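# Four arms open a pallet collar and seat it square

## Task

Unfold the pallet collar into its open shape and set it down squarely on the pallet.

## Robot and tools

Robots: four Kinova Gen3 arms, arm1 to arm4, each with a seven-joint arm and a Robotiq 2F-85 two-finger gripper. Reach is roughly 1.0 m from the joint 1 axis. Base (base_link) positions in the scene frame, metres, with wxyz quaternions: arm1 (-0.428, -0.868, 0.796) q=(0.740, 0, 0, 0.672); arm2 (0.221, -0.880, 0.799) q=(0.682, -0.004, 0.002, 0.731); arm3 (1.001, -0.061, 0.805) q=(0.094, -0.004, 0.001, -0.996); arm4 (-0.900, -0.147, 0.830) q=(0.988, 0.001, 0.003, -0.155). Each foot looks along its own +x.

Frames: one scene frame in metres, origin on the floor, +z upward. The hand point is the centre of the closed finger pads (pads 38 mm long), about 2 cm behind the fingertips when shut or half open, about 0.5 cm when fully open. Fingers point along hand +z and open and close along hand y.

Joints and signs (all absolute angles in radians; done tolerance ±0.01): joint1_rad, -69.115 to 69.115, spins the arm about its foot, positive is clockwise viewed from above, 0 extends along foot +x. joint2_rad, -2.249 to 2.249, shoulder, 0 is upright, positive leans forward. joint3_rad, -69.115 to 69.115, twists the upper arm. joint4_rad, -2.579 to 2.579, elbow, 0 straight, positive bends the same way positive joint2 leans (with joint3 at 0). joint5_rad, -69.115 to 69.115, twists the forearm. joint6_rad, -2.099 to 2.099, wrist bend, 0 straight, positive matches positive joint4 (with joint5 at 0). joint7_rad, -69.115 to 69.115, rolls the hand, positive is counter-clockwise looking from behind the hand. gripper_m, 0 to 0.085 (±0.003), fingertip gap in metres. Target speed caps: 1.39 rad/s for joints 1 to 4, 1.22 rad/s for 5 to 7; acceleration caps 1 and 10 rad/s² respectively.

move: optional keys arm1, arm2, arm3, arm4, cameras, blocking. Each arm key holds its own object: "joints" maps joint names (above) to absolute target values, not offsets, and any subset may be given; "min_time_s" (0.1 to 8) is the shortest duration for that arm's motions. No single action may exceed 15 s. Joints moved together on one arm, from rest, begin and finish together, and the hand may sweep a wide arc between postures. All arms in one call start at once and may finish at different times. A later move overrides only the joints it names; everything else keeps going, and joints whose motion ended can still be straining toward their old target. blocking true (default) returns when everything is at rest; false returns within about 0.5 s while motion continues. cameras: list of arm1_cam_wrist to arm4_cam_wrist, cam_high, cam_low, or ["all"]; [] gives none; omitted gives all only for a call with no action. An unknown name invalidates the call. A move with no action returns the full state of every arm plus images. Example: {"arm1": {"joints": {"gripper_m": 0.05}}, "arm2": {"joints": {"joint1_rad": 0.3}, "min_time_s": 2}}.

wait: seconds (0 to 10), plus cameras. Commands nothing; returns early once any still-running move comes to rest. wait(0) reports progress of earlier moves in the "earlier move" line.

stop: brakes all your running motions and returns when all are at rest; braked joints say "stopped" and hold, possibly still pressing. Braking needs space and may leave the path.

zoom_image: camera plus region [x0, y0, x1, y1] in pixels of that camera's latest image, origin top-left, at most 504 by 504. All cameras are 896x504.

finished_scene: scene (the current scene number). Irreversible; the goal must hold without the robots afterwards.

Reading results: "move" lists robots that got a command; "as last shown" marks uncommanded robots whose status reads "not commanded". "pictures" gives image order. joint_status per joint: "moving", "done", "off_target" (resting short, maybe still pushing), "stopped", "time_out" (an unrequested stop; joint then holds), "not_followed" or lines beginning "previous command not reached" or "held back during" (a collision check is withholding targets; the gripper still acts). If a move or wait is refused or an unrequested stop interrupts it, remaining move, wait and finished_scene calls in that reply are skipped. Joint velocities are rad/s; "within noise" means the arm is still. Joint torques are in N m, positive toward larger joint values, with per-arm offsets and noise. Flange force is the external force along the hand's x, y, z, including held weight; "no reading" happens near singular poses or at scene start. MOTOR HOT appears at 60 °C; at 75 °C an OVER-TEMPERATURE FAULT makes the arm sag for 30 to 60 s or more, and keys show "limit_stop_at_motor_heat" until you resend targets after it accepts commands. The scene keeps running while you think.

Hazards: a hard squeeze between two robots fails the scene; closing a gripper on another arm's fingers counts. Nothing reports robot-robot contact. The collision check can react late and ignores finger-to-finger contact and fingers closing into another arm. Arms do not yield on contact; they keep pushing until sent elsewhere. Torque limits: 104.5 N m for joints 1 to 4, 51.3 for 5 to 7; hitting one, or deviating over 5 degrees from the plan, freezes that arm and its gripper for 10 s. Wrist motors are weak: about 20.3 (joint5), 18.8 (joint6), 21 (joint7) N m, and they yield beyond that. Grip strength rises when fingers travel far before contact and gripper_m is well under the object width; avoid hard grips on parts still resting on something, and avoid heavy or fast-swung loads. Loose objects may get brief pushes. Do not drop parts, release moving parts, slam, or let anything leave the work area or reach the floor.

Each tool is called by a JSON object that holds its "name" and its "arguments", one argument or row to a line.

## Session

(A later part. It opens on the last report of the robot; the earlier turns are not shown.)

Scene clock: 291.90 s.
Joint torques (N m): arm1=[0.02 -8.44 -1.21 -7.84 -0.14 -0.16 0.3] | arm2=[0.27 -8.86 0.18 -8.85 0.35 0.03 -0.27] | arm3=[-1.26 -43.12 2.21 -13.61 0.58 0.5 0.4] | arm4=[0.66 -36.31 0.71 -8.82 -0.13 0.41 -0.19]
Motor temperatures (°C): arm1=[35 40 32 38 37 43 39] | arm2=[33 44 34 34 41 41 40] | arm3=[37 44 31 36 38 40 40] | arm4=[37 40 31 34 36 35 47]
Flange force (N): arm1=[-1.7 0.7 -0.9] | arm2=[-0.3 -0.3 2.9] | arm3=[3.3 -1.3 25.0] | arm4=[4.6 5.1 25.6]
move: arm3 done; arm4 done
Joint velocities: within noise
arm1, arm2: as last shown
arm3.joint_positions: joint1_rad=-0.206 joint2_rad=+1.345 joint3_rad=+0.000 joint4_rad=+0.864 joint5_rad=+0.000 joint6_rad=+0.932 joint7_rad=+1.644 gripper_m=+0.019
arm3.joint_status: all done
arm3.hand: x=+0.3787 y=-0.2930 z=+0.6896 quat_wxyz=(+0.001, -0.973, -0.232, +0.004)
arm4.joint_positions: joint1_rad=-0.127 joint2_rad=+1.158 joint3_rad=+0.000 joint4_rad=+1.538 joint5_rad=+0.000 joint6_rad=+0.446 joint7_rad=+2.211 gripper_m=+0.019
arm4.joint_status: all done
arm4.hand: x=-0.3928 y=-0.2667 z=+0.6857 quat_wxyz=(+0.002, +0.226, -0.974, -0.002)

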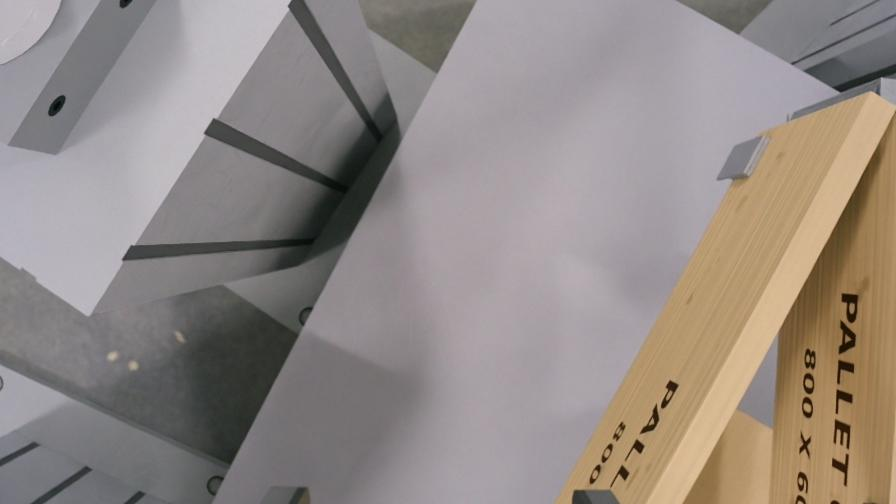

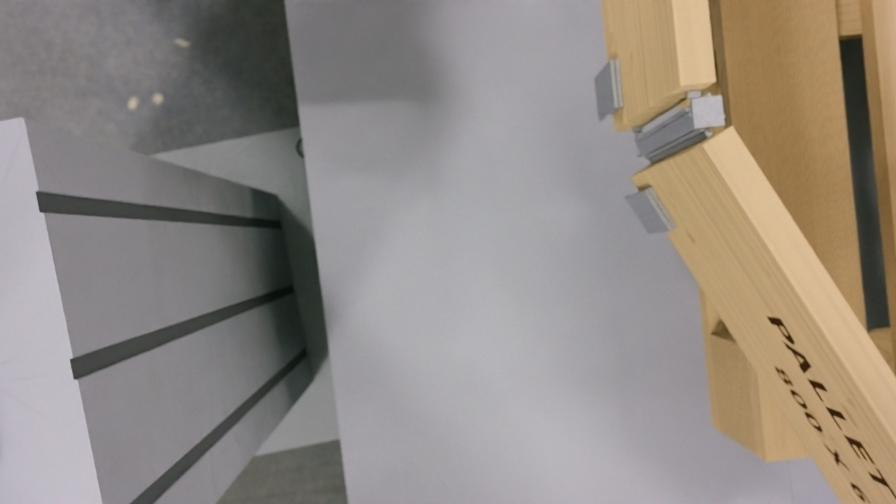

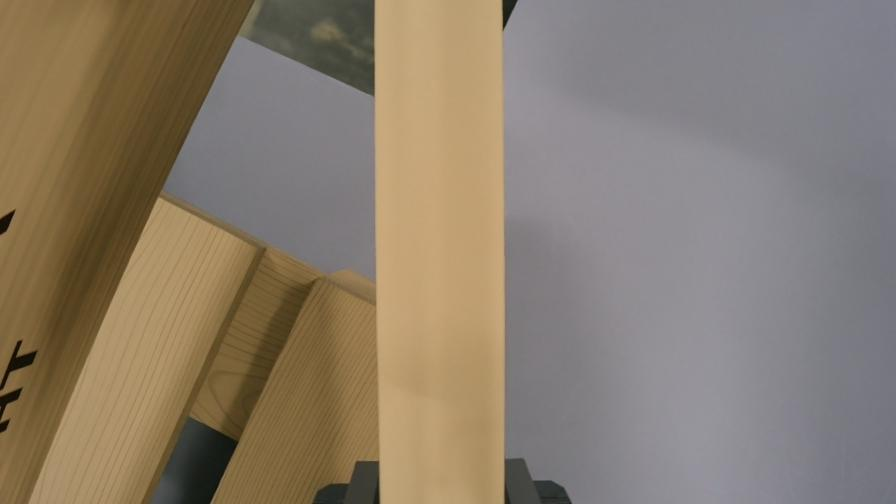

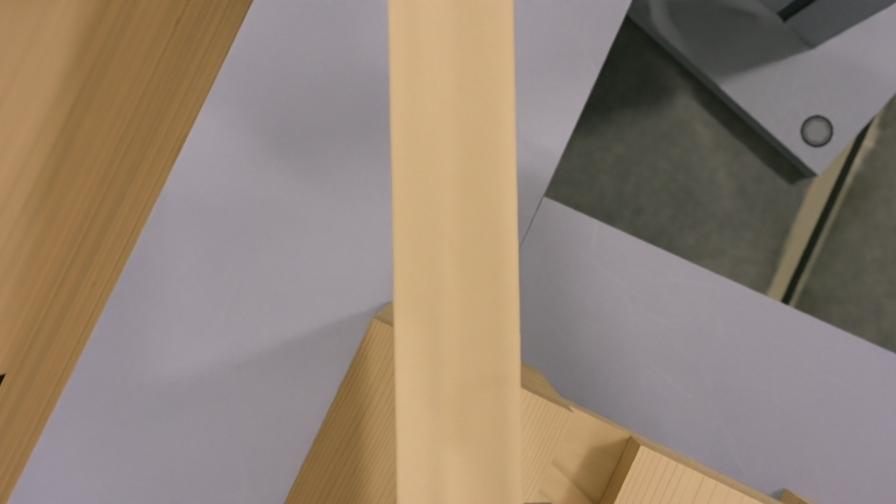

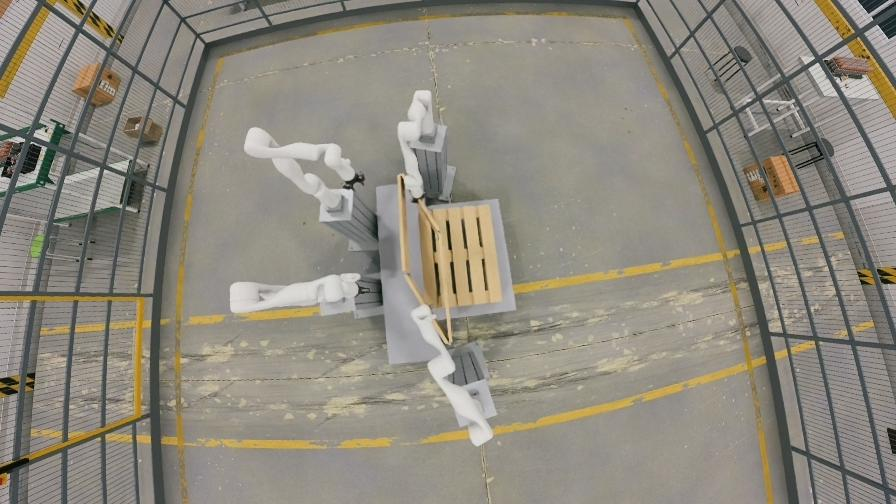

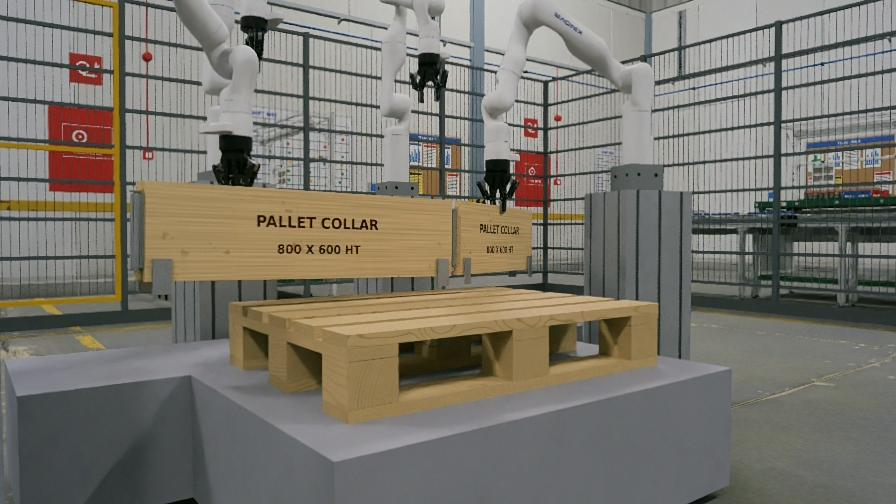

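{"name": "move", "arguments": {
  "arm3": {"joints":{"joint1_rad":-0.1310,"joint2_rad":1.2935,"joint4_rad":1.0032,"joint6_rad":0.8449,"joint7_rad":1.9418},"min_time_s":1.5},
  "arm4": {"joints":{"joint1_rad":-0.2246,"joint2_rad":1.1507,"joint4_rad":1.5670,"joint6_rad":0.4239,"joint7_rad":2.3363},"min_time_s":1.5}
}}

{"name": "move", "arguments": {
  "arm3": {"joints":{"joint1_rad":-0.0488,"joint2_rad":1.2572,"joint4_rad":1.1034,"joint6_rad":0.7810,"joint7_rad":2.2470},"min_time_s":1.5},
  "arm4": {"joints":{"joint1_rad":-0.3240,"joint2_rad":1.1481,"joint4_rad":1.5776,"joint6_rad":0.4159,"joint7_rad":2.4599},"min_time_s":1.5},
  "cameras": ["cam_low","cam_high"]
}}

{"name": "move", "arguments": {
  "arm3": {"joints":{"joint1_rad":0.0392,"joint2_rad":1.2338,"joint4_rad":1.1700,"joint6_rad":0.7378,"joint7_rad":2.5580},"min_time_s":1.5},
  "arm4": {"joints":{"joint1_rad":-0.4231,"joint2_rad":1.1507,"joint4_rad":1.5678,"joint6_rad":0.4231,"joint7_rad":2.5838},"min_time_s":1.5},
  "cameras": ["all"]
}}

Scene clock: 295.07 s.
Joint torques (N m): arm1=[-0.04 -8.52 -1.07 -7.82 -0.13 -0.1 0.21] | arm2=[0.25 -8.82 0.15 -8.87 0.34 0.06 -0.28] | arm3=[-1.5 -41.9 1.87 -12.5 0.49 0.59 0.62] | arm4=[0.79 -35.32 0.7 -7.85 -0.32 0.76 -0.32]
Motor temperatures (°C): arm1=[35 40 32 38 37 43 39] | arm2=[33 44 34 34 41 41 40] | arm3=[37 44 31 36 38 40 40] | arm4=[37 40 31 34 36 35 47]
Flange force (N): arm1=[-2.0 0.8 -0.7] | arm2=[-0.4 -0.5 3.0] | arm3=[2.3 -0.9 25.5] | arm4=[3.2 5.0 25.4]
move: arm3 done; arm4 done
Joint velocities: within noise
arm1, arm2: as last shown
arm3.joint_positions: joint1_rad=-0.131 joint2_rad=+1.294 joint3_rad=+0.000 joint4_rad=+1.003 joint5_rad=+0.000 joint6_rad=+0.845 joint7_rad=+1.942 gripper_m=+0.019
arm3.joint_status: all done
arm3.hand: x=+0.3847 y=-0.2385 z=+0.6894 quat_wxyz=(+0.002, -0.941, -0.339, +0.004)
arm4.joint_positions: joint1_rad=-0.225 joint2_rad=+1.151 joint3_rad=+0.000 joint4_rad=+1.567 joint5_rad=+0.000 joint6_rad=+0.424 joint7_rad=+2.336 gripper_m=+0.019
arm4.joint_status: all done
arm4.hand: x=-0.3910 y=-0.2158 z=+0.6858 quat_wxyz=(+0.002, +0.333, -0.943, -0.002)
pictures: none

Scene clock: 296.90 s.
Joint torques (N m): arm1=[0 -8.45 -1.07 -7.82 -0.12 -0.16 0.28] | arm2=[0.26 -8.84 0.17 -8.86 0.35 0.03 -0.27] | arm3=[-1.55 -41.18 1.79 -11.58 0.5 0.56 0.64] | arm4=[0.62 -33.85 0.38 -6.43 -0.4 1.47 -0.33]
Motor temperatures (°C): arm1=[35 40 32 38 37 43 39] | arm2=[33 44 34 34 41 41 40] | arm3=[37 45 31 36 38 40 40] | arm4=[37 40 31 34 36 35 47]
Flange force (N): arm1=[-1.6 0.8 -0.9] | arm2=[-0.3 -0.4 2.9] | arm3=[1.1 -1.5 26.3] | arm4=[1.8 3.7 24.6]
move: arm3 done; arm4 done
Joint velocities: within noise
arm1, arm2: as last shown
arm3.joint_positions: joint1_rad=-0.049 joint2_rad=+1.257 joint3_rad=+0.000 joint4_rad=+1.103 joint5_rad=+0.000 joint6_rad=+0.781 joint7_rad=+2.247 gripper_m=+0.019
arm3.joint_status: all done
arm3.hand: x=+0.3899 y=-0.1831 z=+0.6895 quat_wxyz=(+0.002, -0.897, -0.441, +0.003)
arm4.joint_positions: joint1_rad=-0.324 joint2_rad=+1.148 joint3_rad=+0.000 joint4_rad=+1.578 joint5_rad=+0.000 joint6_rad=+0.416 joint7_rad=+2.460 gripper_m=+0.019
arm4.joint_status: all done
arm4.hand: x=-0.3894 y=-0.1650 z=+0.6859 quat_wxyz=(+0.002, +0.436, -0.900, -0.002)
pictures: cam_high, cam_low

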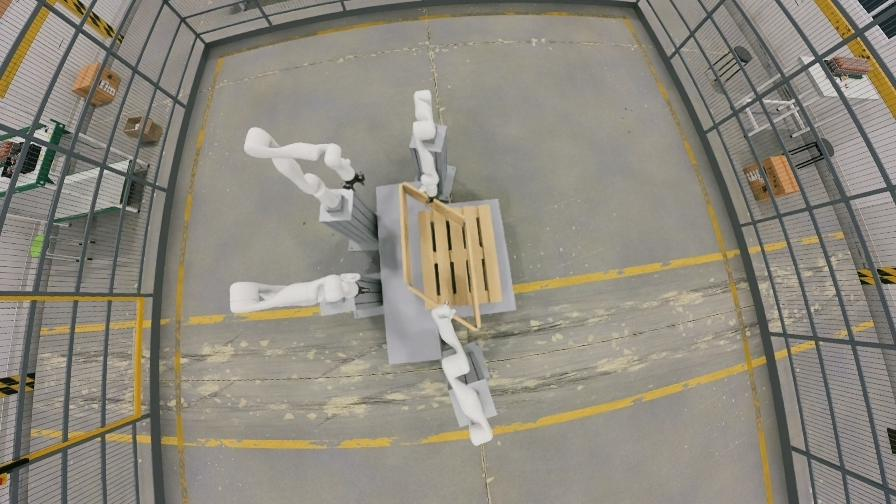

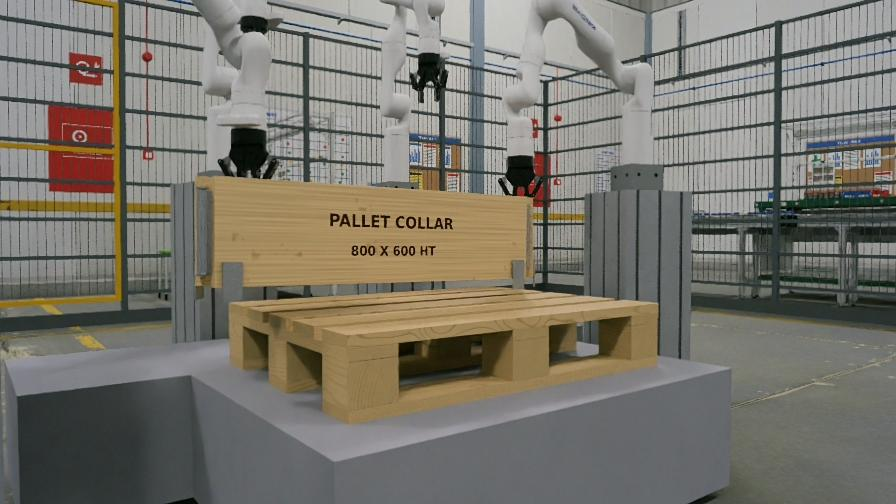

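Scene clock: 298.73 s.
Joint torques (N m): arm1=[-0.07 -8.36 -1.16 -7.81 -0.09 -0.12 0.29] | arm2=[0.23 -8.87 0.18 -8.83 0.35 0.04 -0.26] | arm3=[-1.72 -40.5 1.58 -10.74 0.45 0.59 0.62] | arm4=[0.24 -32.9 -0.05 -5.41 -0.39 2.05 -0.23]
Motor temperatures (°C): arm1=[35 40 32 38 37 43 39] | arm2=[33 44 34 34 41 41 40] | arm3=[37 45 31 36 38 40 40] | arm4=[37 40 31 34 36 35 47]
Flange force (N): arm1=[-1.7 0.5 -0.9] | arm2=[-0.3 -0.2 2.9] | arm3=[0.9 -2.6 26.7] | arm4=[1.0 2.2 23.9]
move: arm3 done; arm4 done
Joint velocities: within noise
arm1, arm2: as last shown
arm3.joint_positions: joint1_rad=+0.039 joint2_rad=+1.234 joint3_rad=+0.000 joint4_rad=+1.170 joint5_rad=+0.000 joint6_rad=+0.738 joint7_rad=+2.558 gripper_m=+0.019
arm3.joint_status: all done
arm3.hand: x=+0.3944 y=-0.1271 z=+0.6895 quat_wxyz=(+0.003, -0.843, -0.538, +0.003)
arm4.joint_positions: joint1_rad=-0.423 joint2_rad=+1.151 joint3_rad=+0.000 joint4_rad=+1.568 joint5_rad=+0.000 joint6_rad=+0.423 joint7_rad=+2.584 gripper_m=+0.019
arm4.joint_status: all done
arm4.hand: x=-0.3876 y=-0.1141 z=+0.6859 quat_wxyz=(+0.002, +0.533, -0.846, -0.002)
pictures: arm1_cam_wrist, arm2_cam_wrist, arm3_cam_wrist, arm4_cam_wrist, cam_high, cam_low

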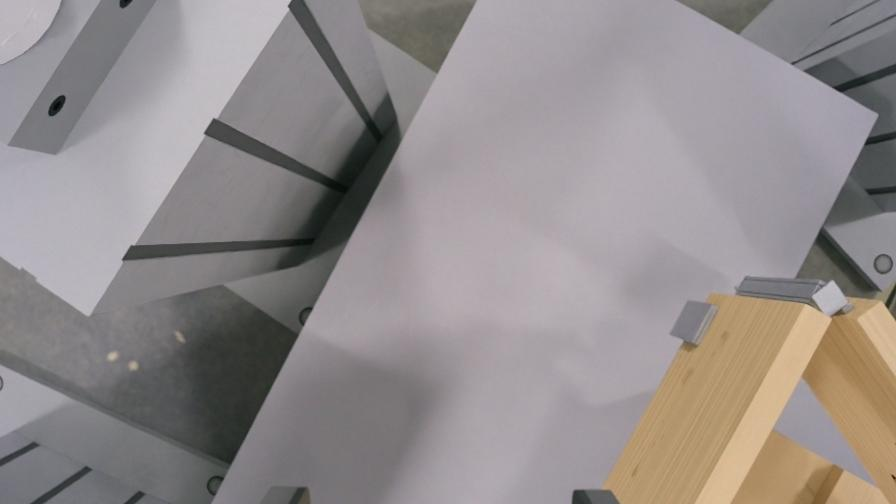

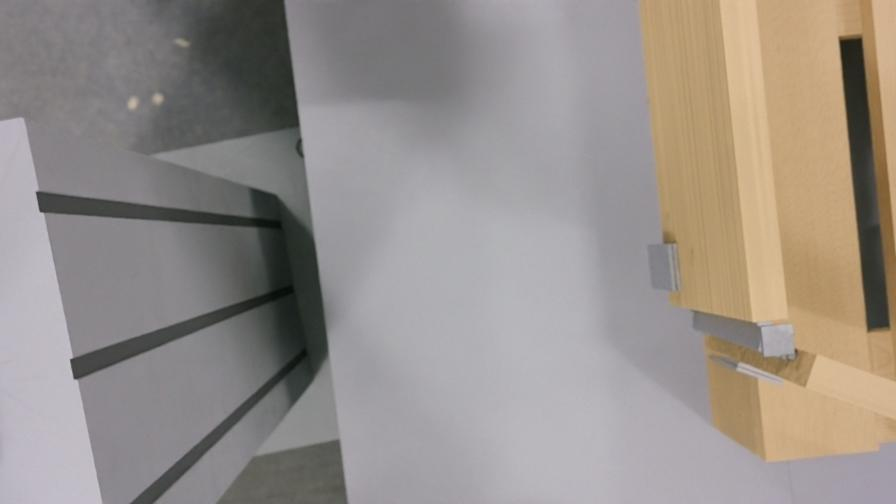

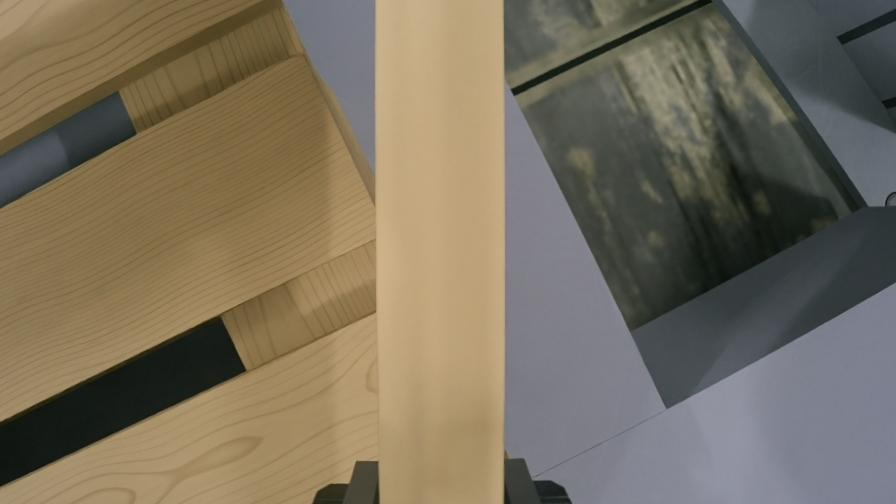

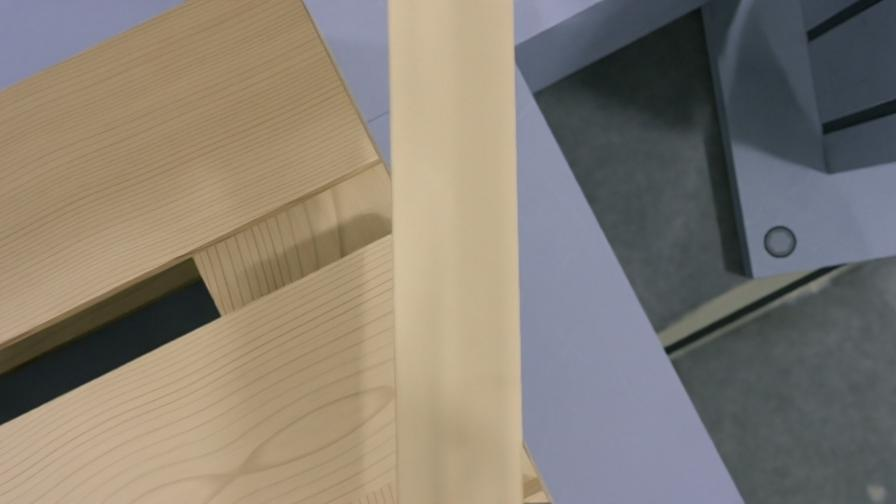

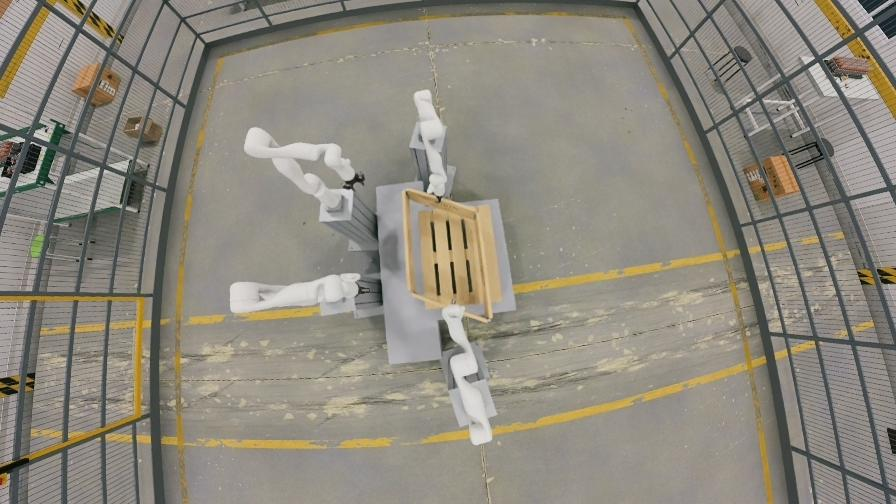

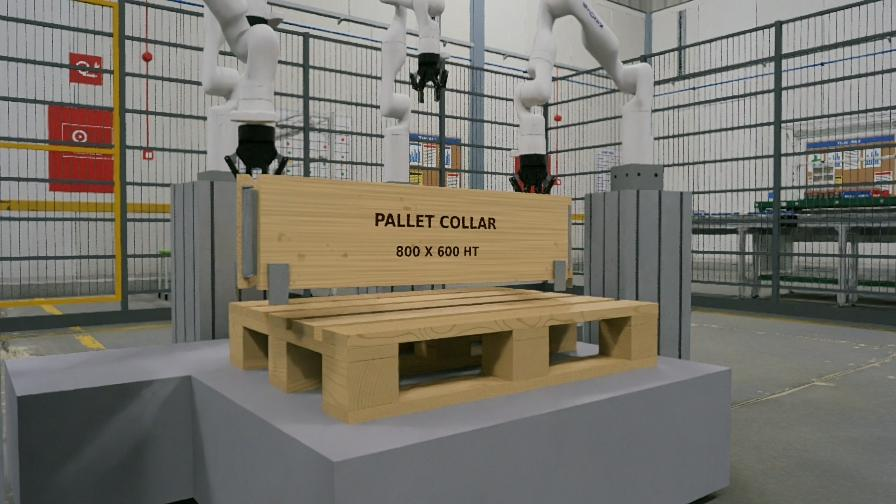

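{"name": "move", "arguments": {
  "arm3": {"joints":{"joint1_rad":0.1315,"joint2_rad":1.2216,"joint4_rad":1.2051,"joint6_rad":0.7149,"joint7_rad":2.8733},"min_time_s":1.5},
  "arm4": {"joints":{"joint1_rad":-0.5195,"joint2_rad":1.1583,"joint4_rad":1.5383,"joint6_rad":0.4450,"joint7_rad":2.7104},"min_time_s":1.5}
}}

{"name": "move", "arguments": {
  "arm3": {"joints":{"joint1_rad":0.2260,"joint2_rad":1.2203,"joint4_rad":1.2091,"joint6_rad":0.7122,"joint7_rad":3.1908},"min_time_s":1.5},
  "arm4": {"joints":{"joint1_rad":-0.6121,"joint2_rad":1.171,"joint4_rad":1.4894,"joint6_rad":0.4812,"joint7_rad":2.8408},"min_time_s":1.5},
  "cameras": ["all"]
}}

Scene clock: 301.53 s.
Joint torques (N m): arm1=[-0.07 -8.39 -1.18 -7.86 -0.1 -0.12 0.28] | arm2=[0.24 -8.9 0.16 -8.87 0.34 0.05 -0.27] | arm3=[-1.65 -39.04 1.26 -7.91 0.18 1.9 0.51] | arm4=[-0.77 -29.39 -1.23 -1.2 -0.43 4.55 0]
Motor temperatures (°C): arm1=[35 39 32 38 37 43 39] | arm2=[33 43 34 34 41 41 40] | arm3=[37 45 31 36 38 40 40] | arm4=[37 40 31 34 36 35 47]
Flange force (N): arm1=[-1.8 0.5 -0.8] | arm2=[-0.3 -0.3 3.1] | arm3=[0.3 -8.4 28.2] | arm4=[-0.4 -4.3 22.6]
move: arm3 done; arm4 done
Joint velocities: within noise
arm1, arm2: as last shown
arm3.joint_positions: joint1_rad=+0.131 joint2_rad=+1.222 joint3_rad=+0.000 joint4_rad=+1.205 joint5_rad=+0.000 joint6_rad=+0.715 joint7_rad=+2.873 gripper_m=+0.019
arm3.joint_status: all done
arm3.hand: x=+0.3979 y=-0.0706 z=+0.6896 quat_wxyz=(+0.003, -0.778, -0.629, +0.003)
arm4.joint_positions: joint1_rad=-0.520 joint2_rad=+1.158 joint3_rad=+0.000 joint4_rad=+1.538 joint5_rad=+0.000 joint6_rad=+0.445 joint7_rad=+2.710 gripper_m=+0.019
arm4.joint_status: all done
arm4.hand: x=-0.3858 y=-0.0633 z=+0.6860 quat_wxyz=(+0.001, +0.624, -0.781, -0.002)
pictures: none

Scene clock: 303.37 s.
Joint torques (N m): arm1=[-0.08 -8.37 -1.15 -7.81 -0.09 -0.16 0.27] | arm2=[0.21 -8.87 0.16 -8.84 0.33 0.04 -0.27] | arm3=[-0.41 -37.38 2.27 -4.33 0.28 3.64 0.29] | arm4=[-3.28 -25.73 -3.69 3.32 -0.53 7.23 0.62]
Motor temperatures (°C): arm1=[35 39 32 38 37 43 39] | arm2=[33 43 34 34 41 41 40] | arm3=[37 46 31 36 38 40 40] | arm4=[37 40 31 34 36 35 47]
Flange force (N): arm1=[-1.8 0.5 -1.0] | arm2=[-0.4 -0.3 2.9] | arm3=[2.0 -16.9 29.8] | arm4=[1.5 -13.0 21.2]
move: arm3 done; arm4 done
Joint velocities: within noise
arm1, arm2: as last shown
arm3.joint_positions: joint1_rad=+0.226 joint2_rad=+1.220 joint3_rad=+0.000 joint4_rad=+1.209 joint5_rad=+0.000 joint6_rad=+0.712 joint7_rad=+3.191 gripper_m=+0.019
arm3.joint_status: all done
arm3.hand: x=+0.4005 y=-0.0138 z=+0.6896 quat_wxyz=(+0.003, -0.703, -0.711, +0.003)
arm4.joint_positions: joint1_rad=-0.612 joint2_rad=+1.171 joint3_rad=+0.000 joint4_rad=+1.489 joint5_rad=+0.000 joint6_rad=+0.481 joint7_rad=+2.841 gripper_m=+0.019
arm4.joint_status: all done
arm4.hand: x=-0.3840 y=-0.0124 z=+0.6863 quat_wxyz=(+0.001, +0.707, -0.707, -0.002)
pictures: arm1_cam_wrist, arm2_cam_wrist, arm3_cam_wrist, arm4_cam_wrist, cam_high, cam_low

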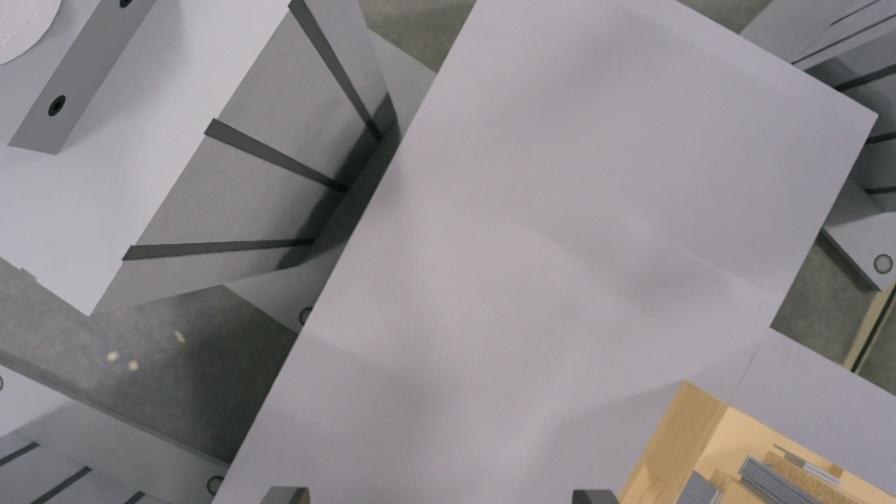

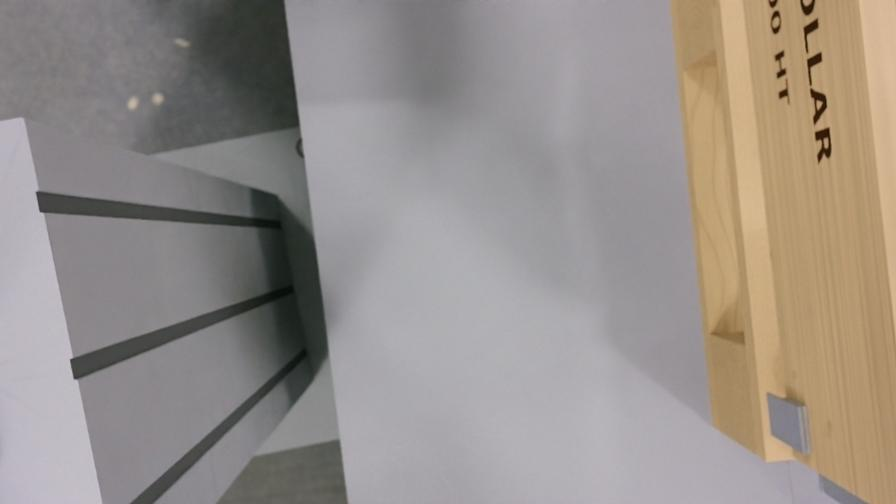

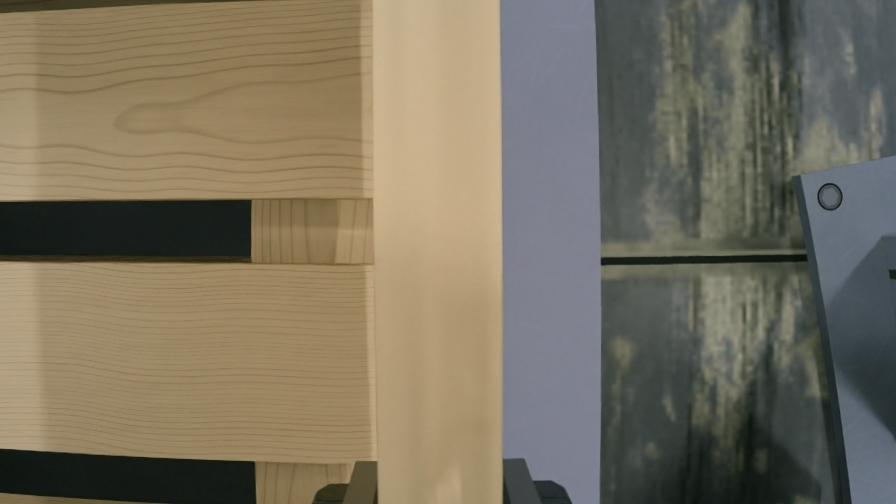

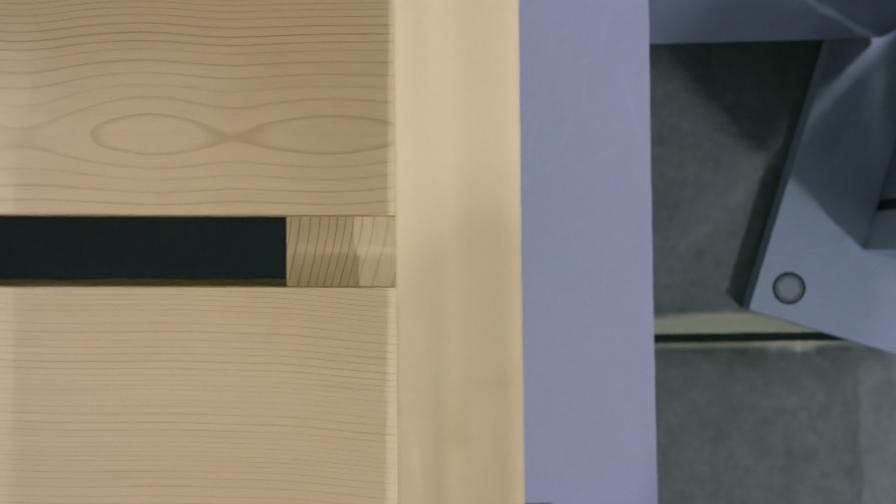

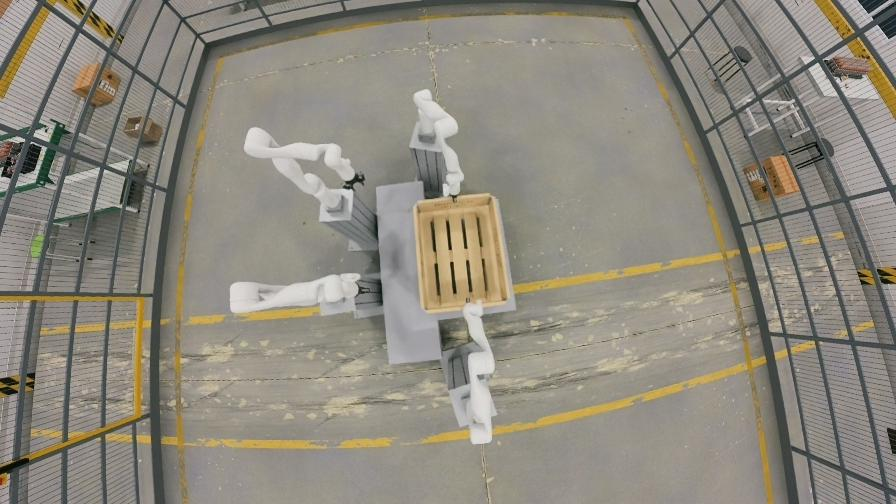

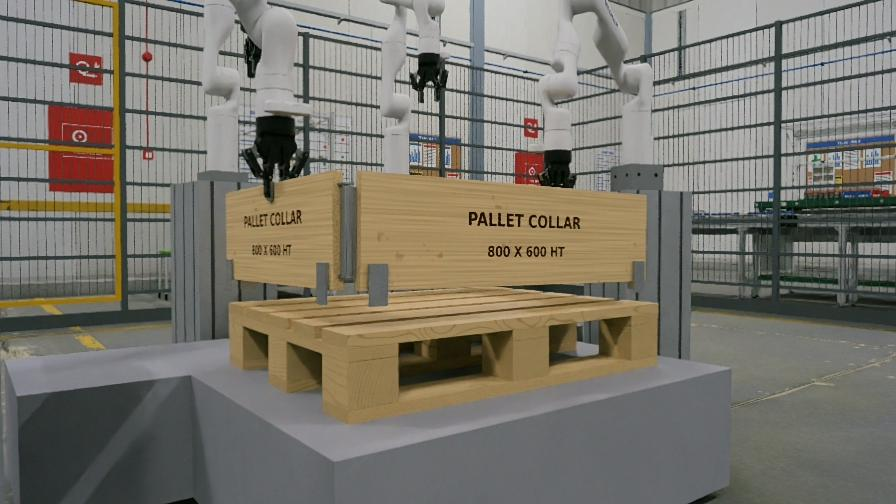

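{"name": "move", "arguments": {
  "arm1": {"joints":{"joint1_rad":0.0597,"joint2_rad":0.8926,"joint4_rad":1.5148,"joint6_rad":0.7342,"joint7_rad":0.1561},"min_time_s":2},
  "arm2": {"joints":{"joint1_rad":0.4127,"joint2_rad":0.9658,"joint4_rad":1.3264,"joint6_rad":0.8494,"joint7_rad":0.3432},"min_time_s":2},
  "arm3": {"joints":{"joint1_rad":0.2258,"joint2_rad":1.2233,"joint4_rad":1.1998,"joint6_rad":0.7185,"joint7_rad":3.1906},"min_time_s":1},
  "arm4": {"joints":{"joint1_rad":-0.6110,"joint2_rad":1.1735,"joint4_rad":1.4811,"joint6_rad":0.4870,"joint7_rad":2.8419},"min_time_s":1},
  "cameras": ["all"]
}}

Scene clock: 313.43 s.
Joint torques (N m): arm1=[-0.06 -21.91 -0.77 -5.68 -0.13 -0.06 0.23] | arm2=[0.3 -24.42 0.54 -7.27 0.36 0.1 -0.26] | arm3=[-0.53 -42.01 2.31 -11.23 0.18 0.18 0.11] | arm4=[-1.06 -31.79 -1.09 -4.94 -0.07 3.11 0.43]
Motor temperatures (°C): arm1=[35 39 32 38 37 43 39] | arm2=[33 43 34 34 41 41 40] | arm3=[37 46 31 36 38 40 40] | arm4=[37 40 31 34 36 35 47]
Flange force (N): arm1=[0.1 2.0 0.3] | arm2=[0.2 -0.7 2.6] | arm3=[1.2 -2.4 29.3] | arm4=[1.5 2.1 21.5]
move: arm1 done; arm2 done; arm3 done; arm4 done
Joint velocities: within noise
arm1.joint_positions: joint1_rad=+0.060 joint2_rad=+0.893 joint3_rad=+0.000 joint4_rad=+1.515 joint5_rad=+0.000 joint6_rad=+0.734 joint7_rad=+0.156 gripper_m=+0.050
arm1.joint_status: all done
arm1.hand: x=-0.3199 y=-0.3398 z=+0.7997 quat_wxyz=(+0.000, +0.000, -1.000, +0.000)
arm2.joint_positions: joint1_rad=+0.413 joint2_rad=+0.966 joint3_rad=+0.000 joint4_rad=+1.326 joint5_rad=+0.000 joint6_rad=+0.849 joint7_rad=+0.343 gripper_m=+0.050
arm2.joint_status: all done
arm2.hand: x=+0.4409 y=-0.3401 z=+0.8010 quat_wxyz=(-0.002, +0.000, -1.000, +0.004)
arm3.joint_positions: joint1_rad=+0.226 joint2_rad=+1.223 joint3_rad=+0.000 joint4_rad=+1.200 joint5_rad=+0.000 joint6_rad=+0.719 joint7_rad=+3.191 gripper_m=+0.019
arm3.joint_status: all done
arm3.hand: x=+0.3986 y=-0.0139 z=+0.6897 quat_wxyz=(+0.003, -0.703, -0.711, +0.003)
arm4.joint_positions: joint1_rad=-0.611 joint2_rad=+1.174 joint3_rad=+0.000 joint4_rad=+1.481 joint5_rad=+0.000 joint6_rad=+0.487 joint7_rad=+2.842 gripper_m=+0.019
arm4.joint_status: all done
arm4.hand: x=-0.3819 y=-0.0124 z=+0.6861 quat_wxyz=(+0.001, +0.707, -0.707, -0.002)
pictures: arm1_cam_wrist, arm2_cam_wrist, arm3_cam_wrist, arm4_cam_wrist, cam_high, cam_low

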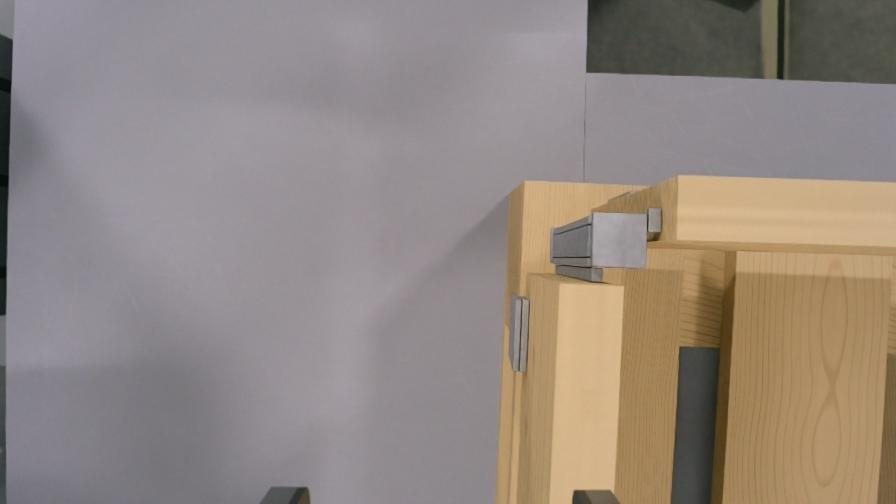

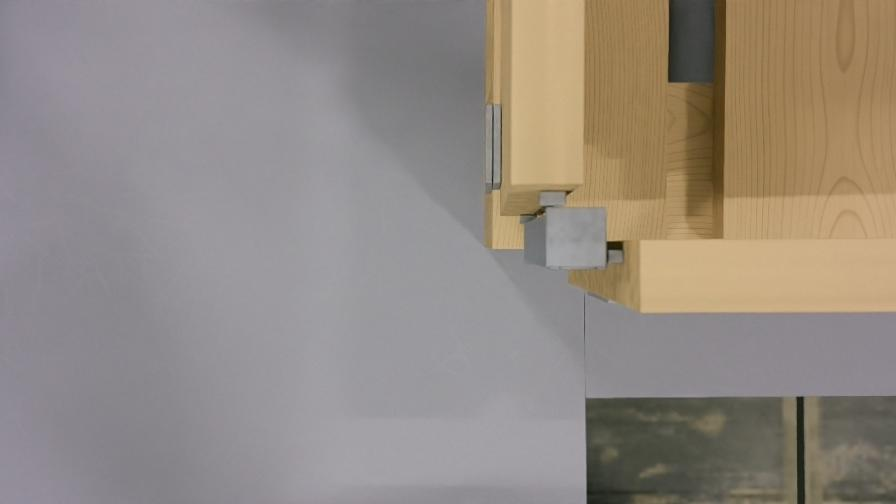

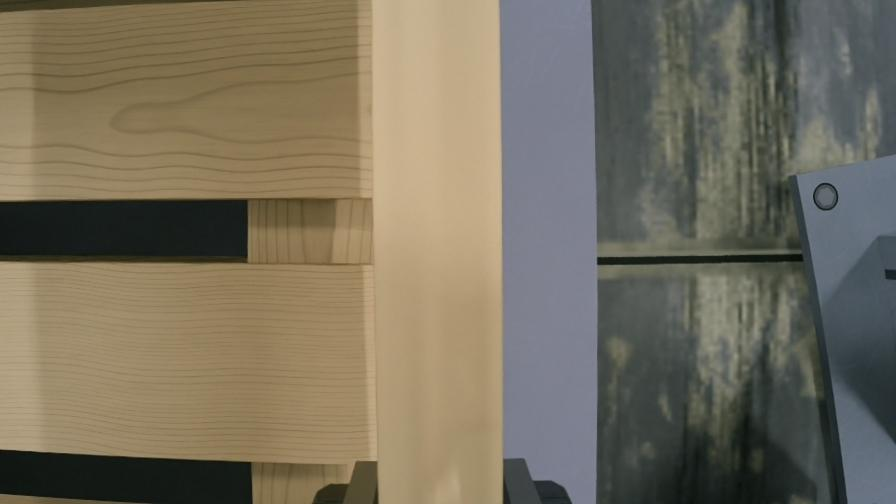

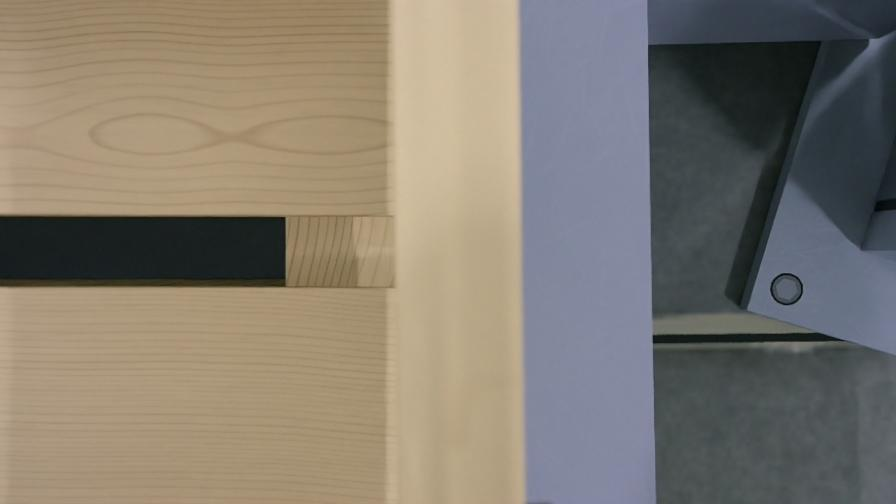

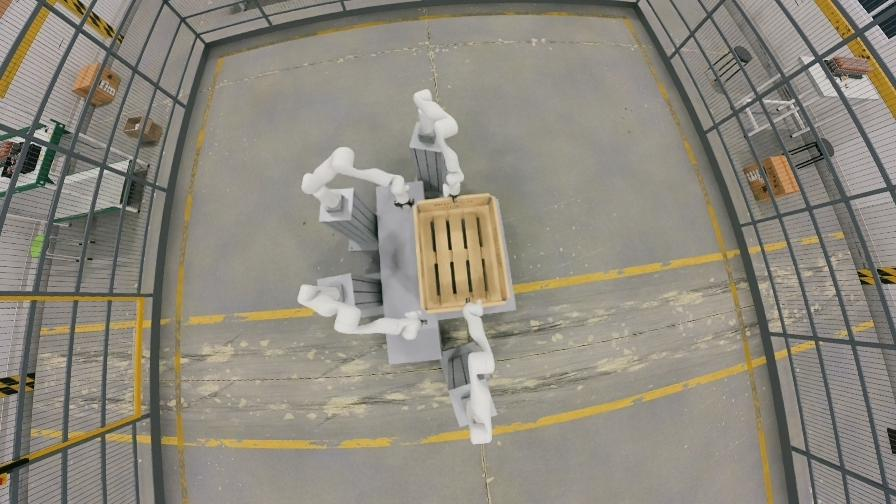

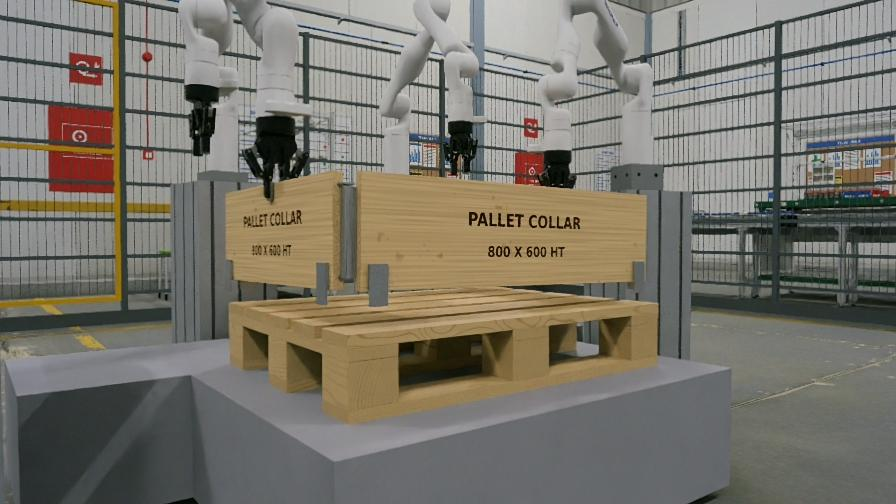

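{"name": "zoom_image", "arguments": {
  "camera": "arm1_cam_wrist",
  "region": [480, 150, 740, 400]
}}

{"name": "zoom_image", "arguments": {
  "camera": "arm1_cam_wrist",
  "region": [480, 380, 740, 504]
}}

{"name": "zoom_image", "arguments": {
  "camera": "arm2_cam_wrist",
  "region": [470, 80, 730, 330]
}}

{"name": "zoom_image", "arguments": {
  "camera": "arm2_cam_wrist",
  "region": [470, 0, 730, 120]
}}

{"name": "zoom_image", "arguments": {
  "camera": "cam_low",
  "region": [220, 230, 460, 400]
}}

{"name": "zoom_image", "arguments": {
  "camera": "cam_low",
  "region": [440, 230, 680, 400]
}}

Scaled by 1.938 from the camera's image (finer frame: 1280x720).

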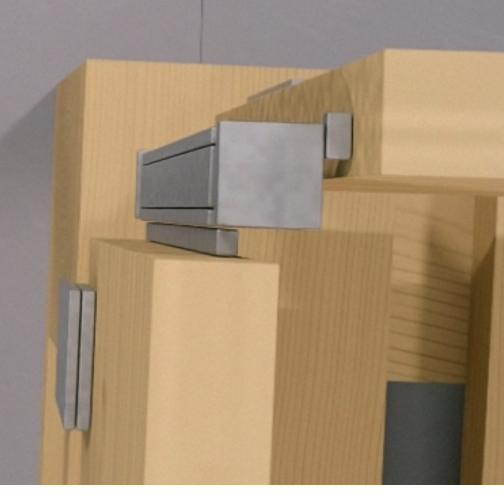

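Scaled by 1.938 from the camera's image (finer frame: 1280x720).

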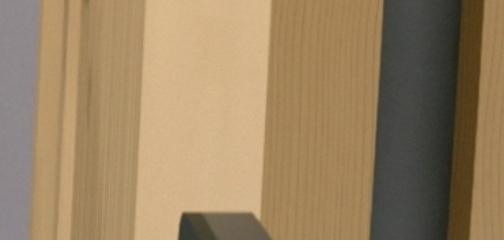

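Scaled by 1.938 from the camera's image (finer frame: 1280x720).

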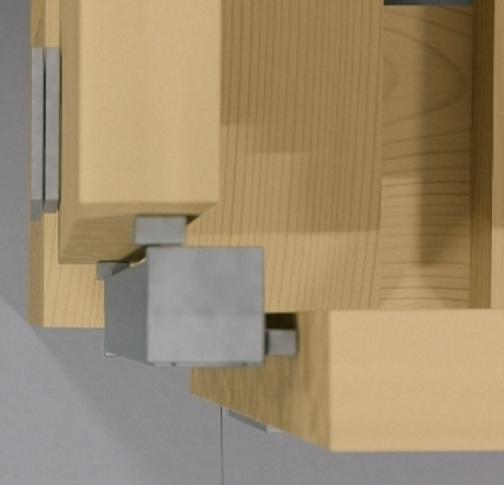

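Scaled by 1.938 from the camera's image (finer frame: 1280x720).

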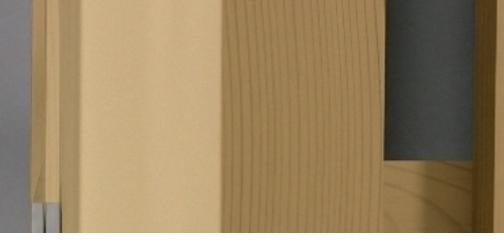

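Scaled by 2.100 from the camera's image (finer frame: 1280x720).

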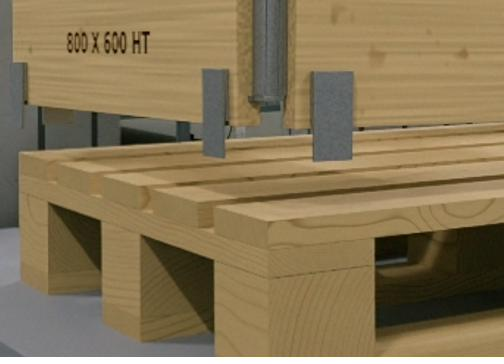

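Scaled by 2.100 from the camera's image (finer frame: 1280x720).

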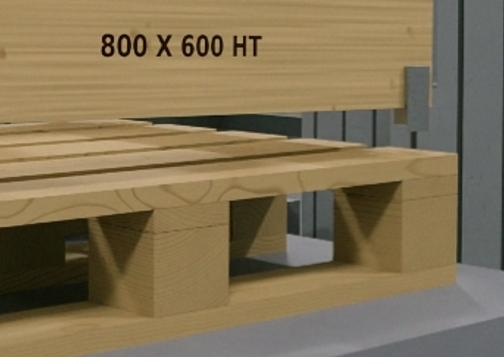

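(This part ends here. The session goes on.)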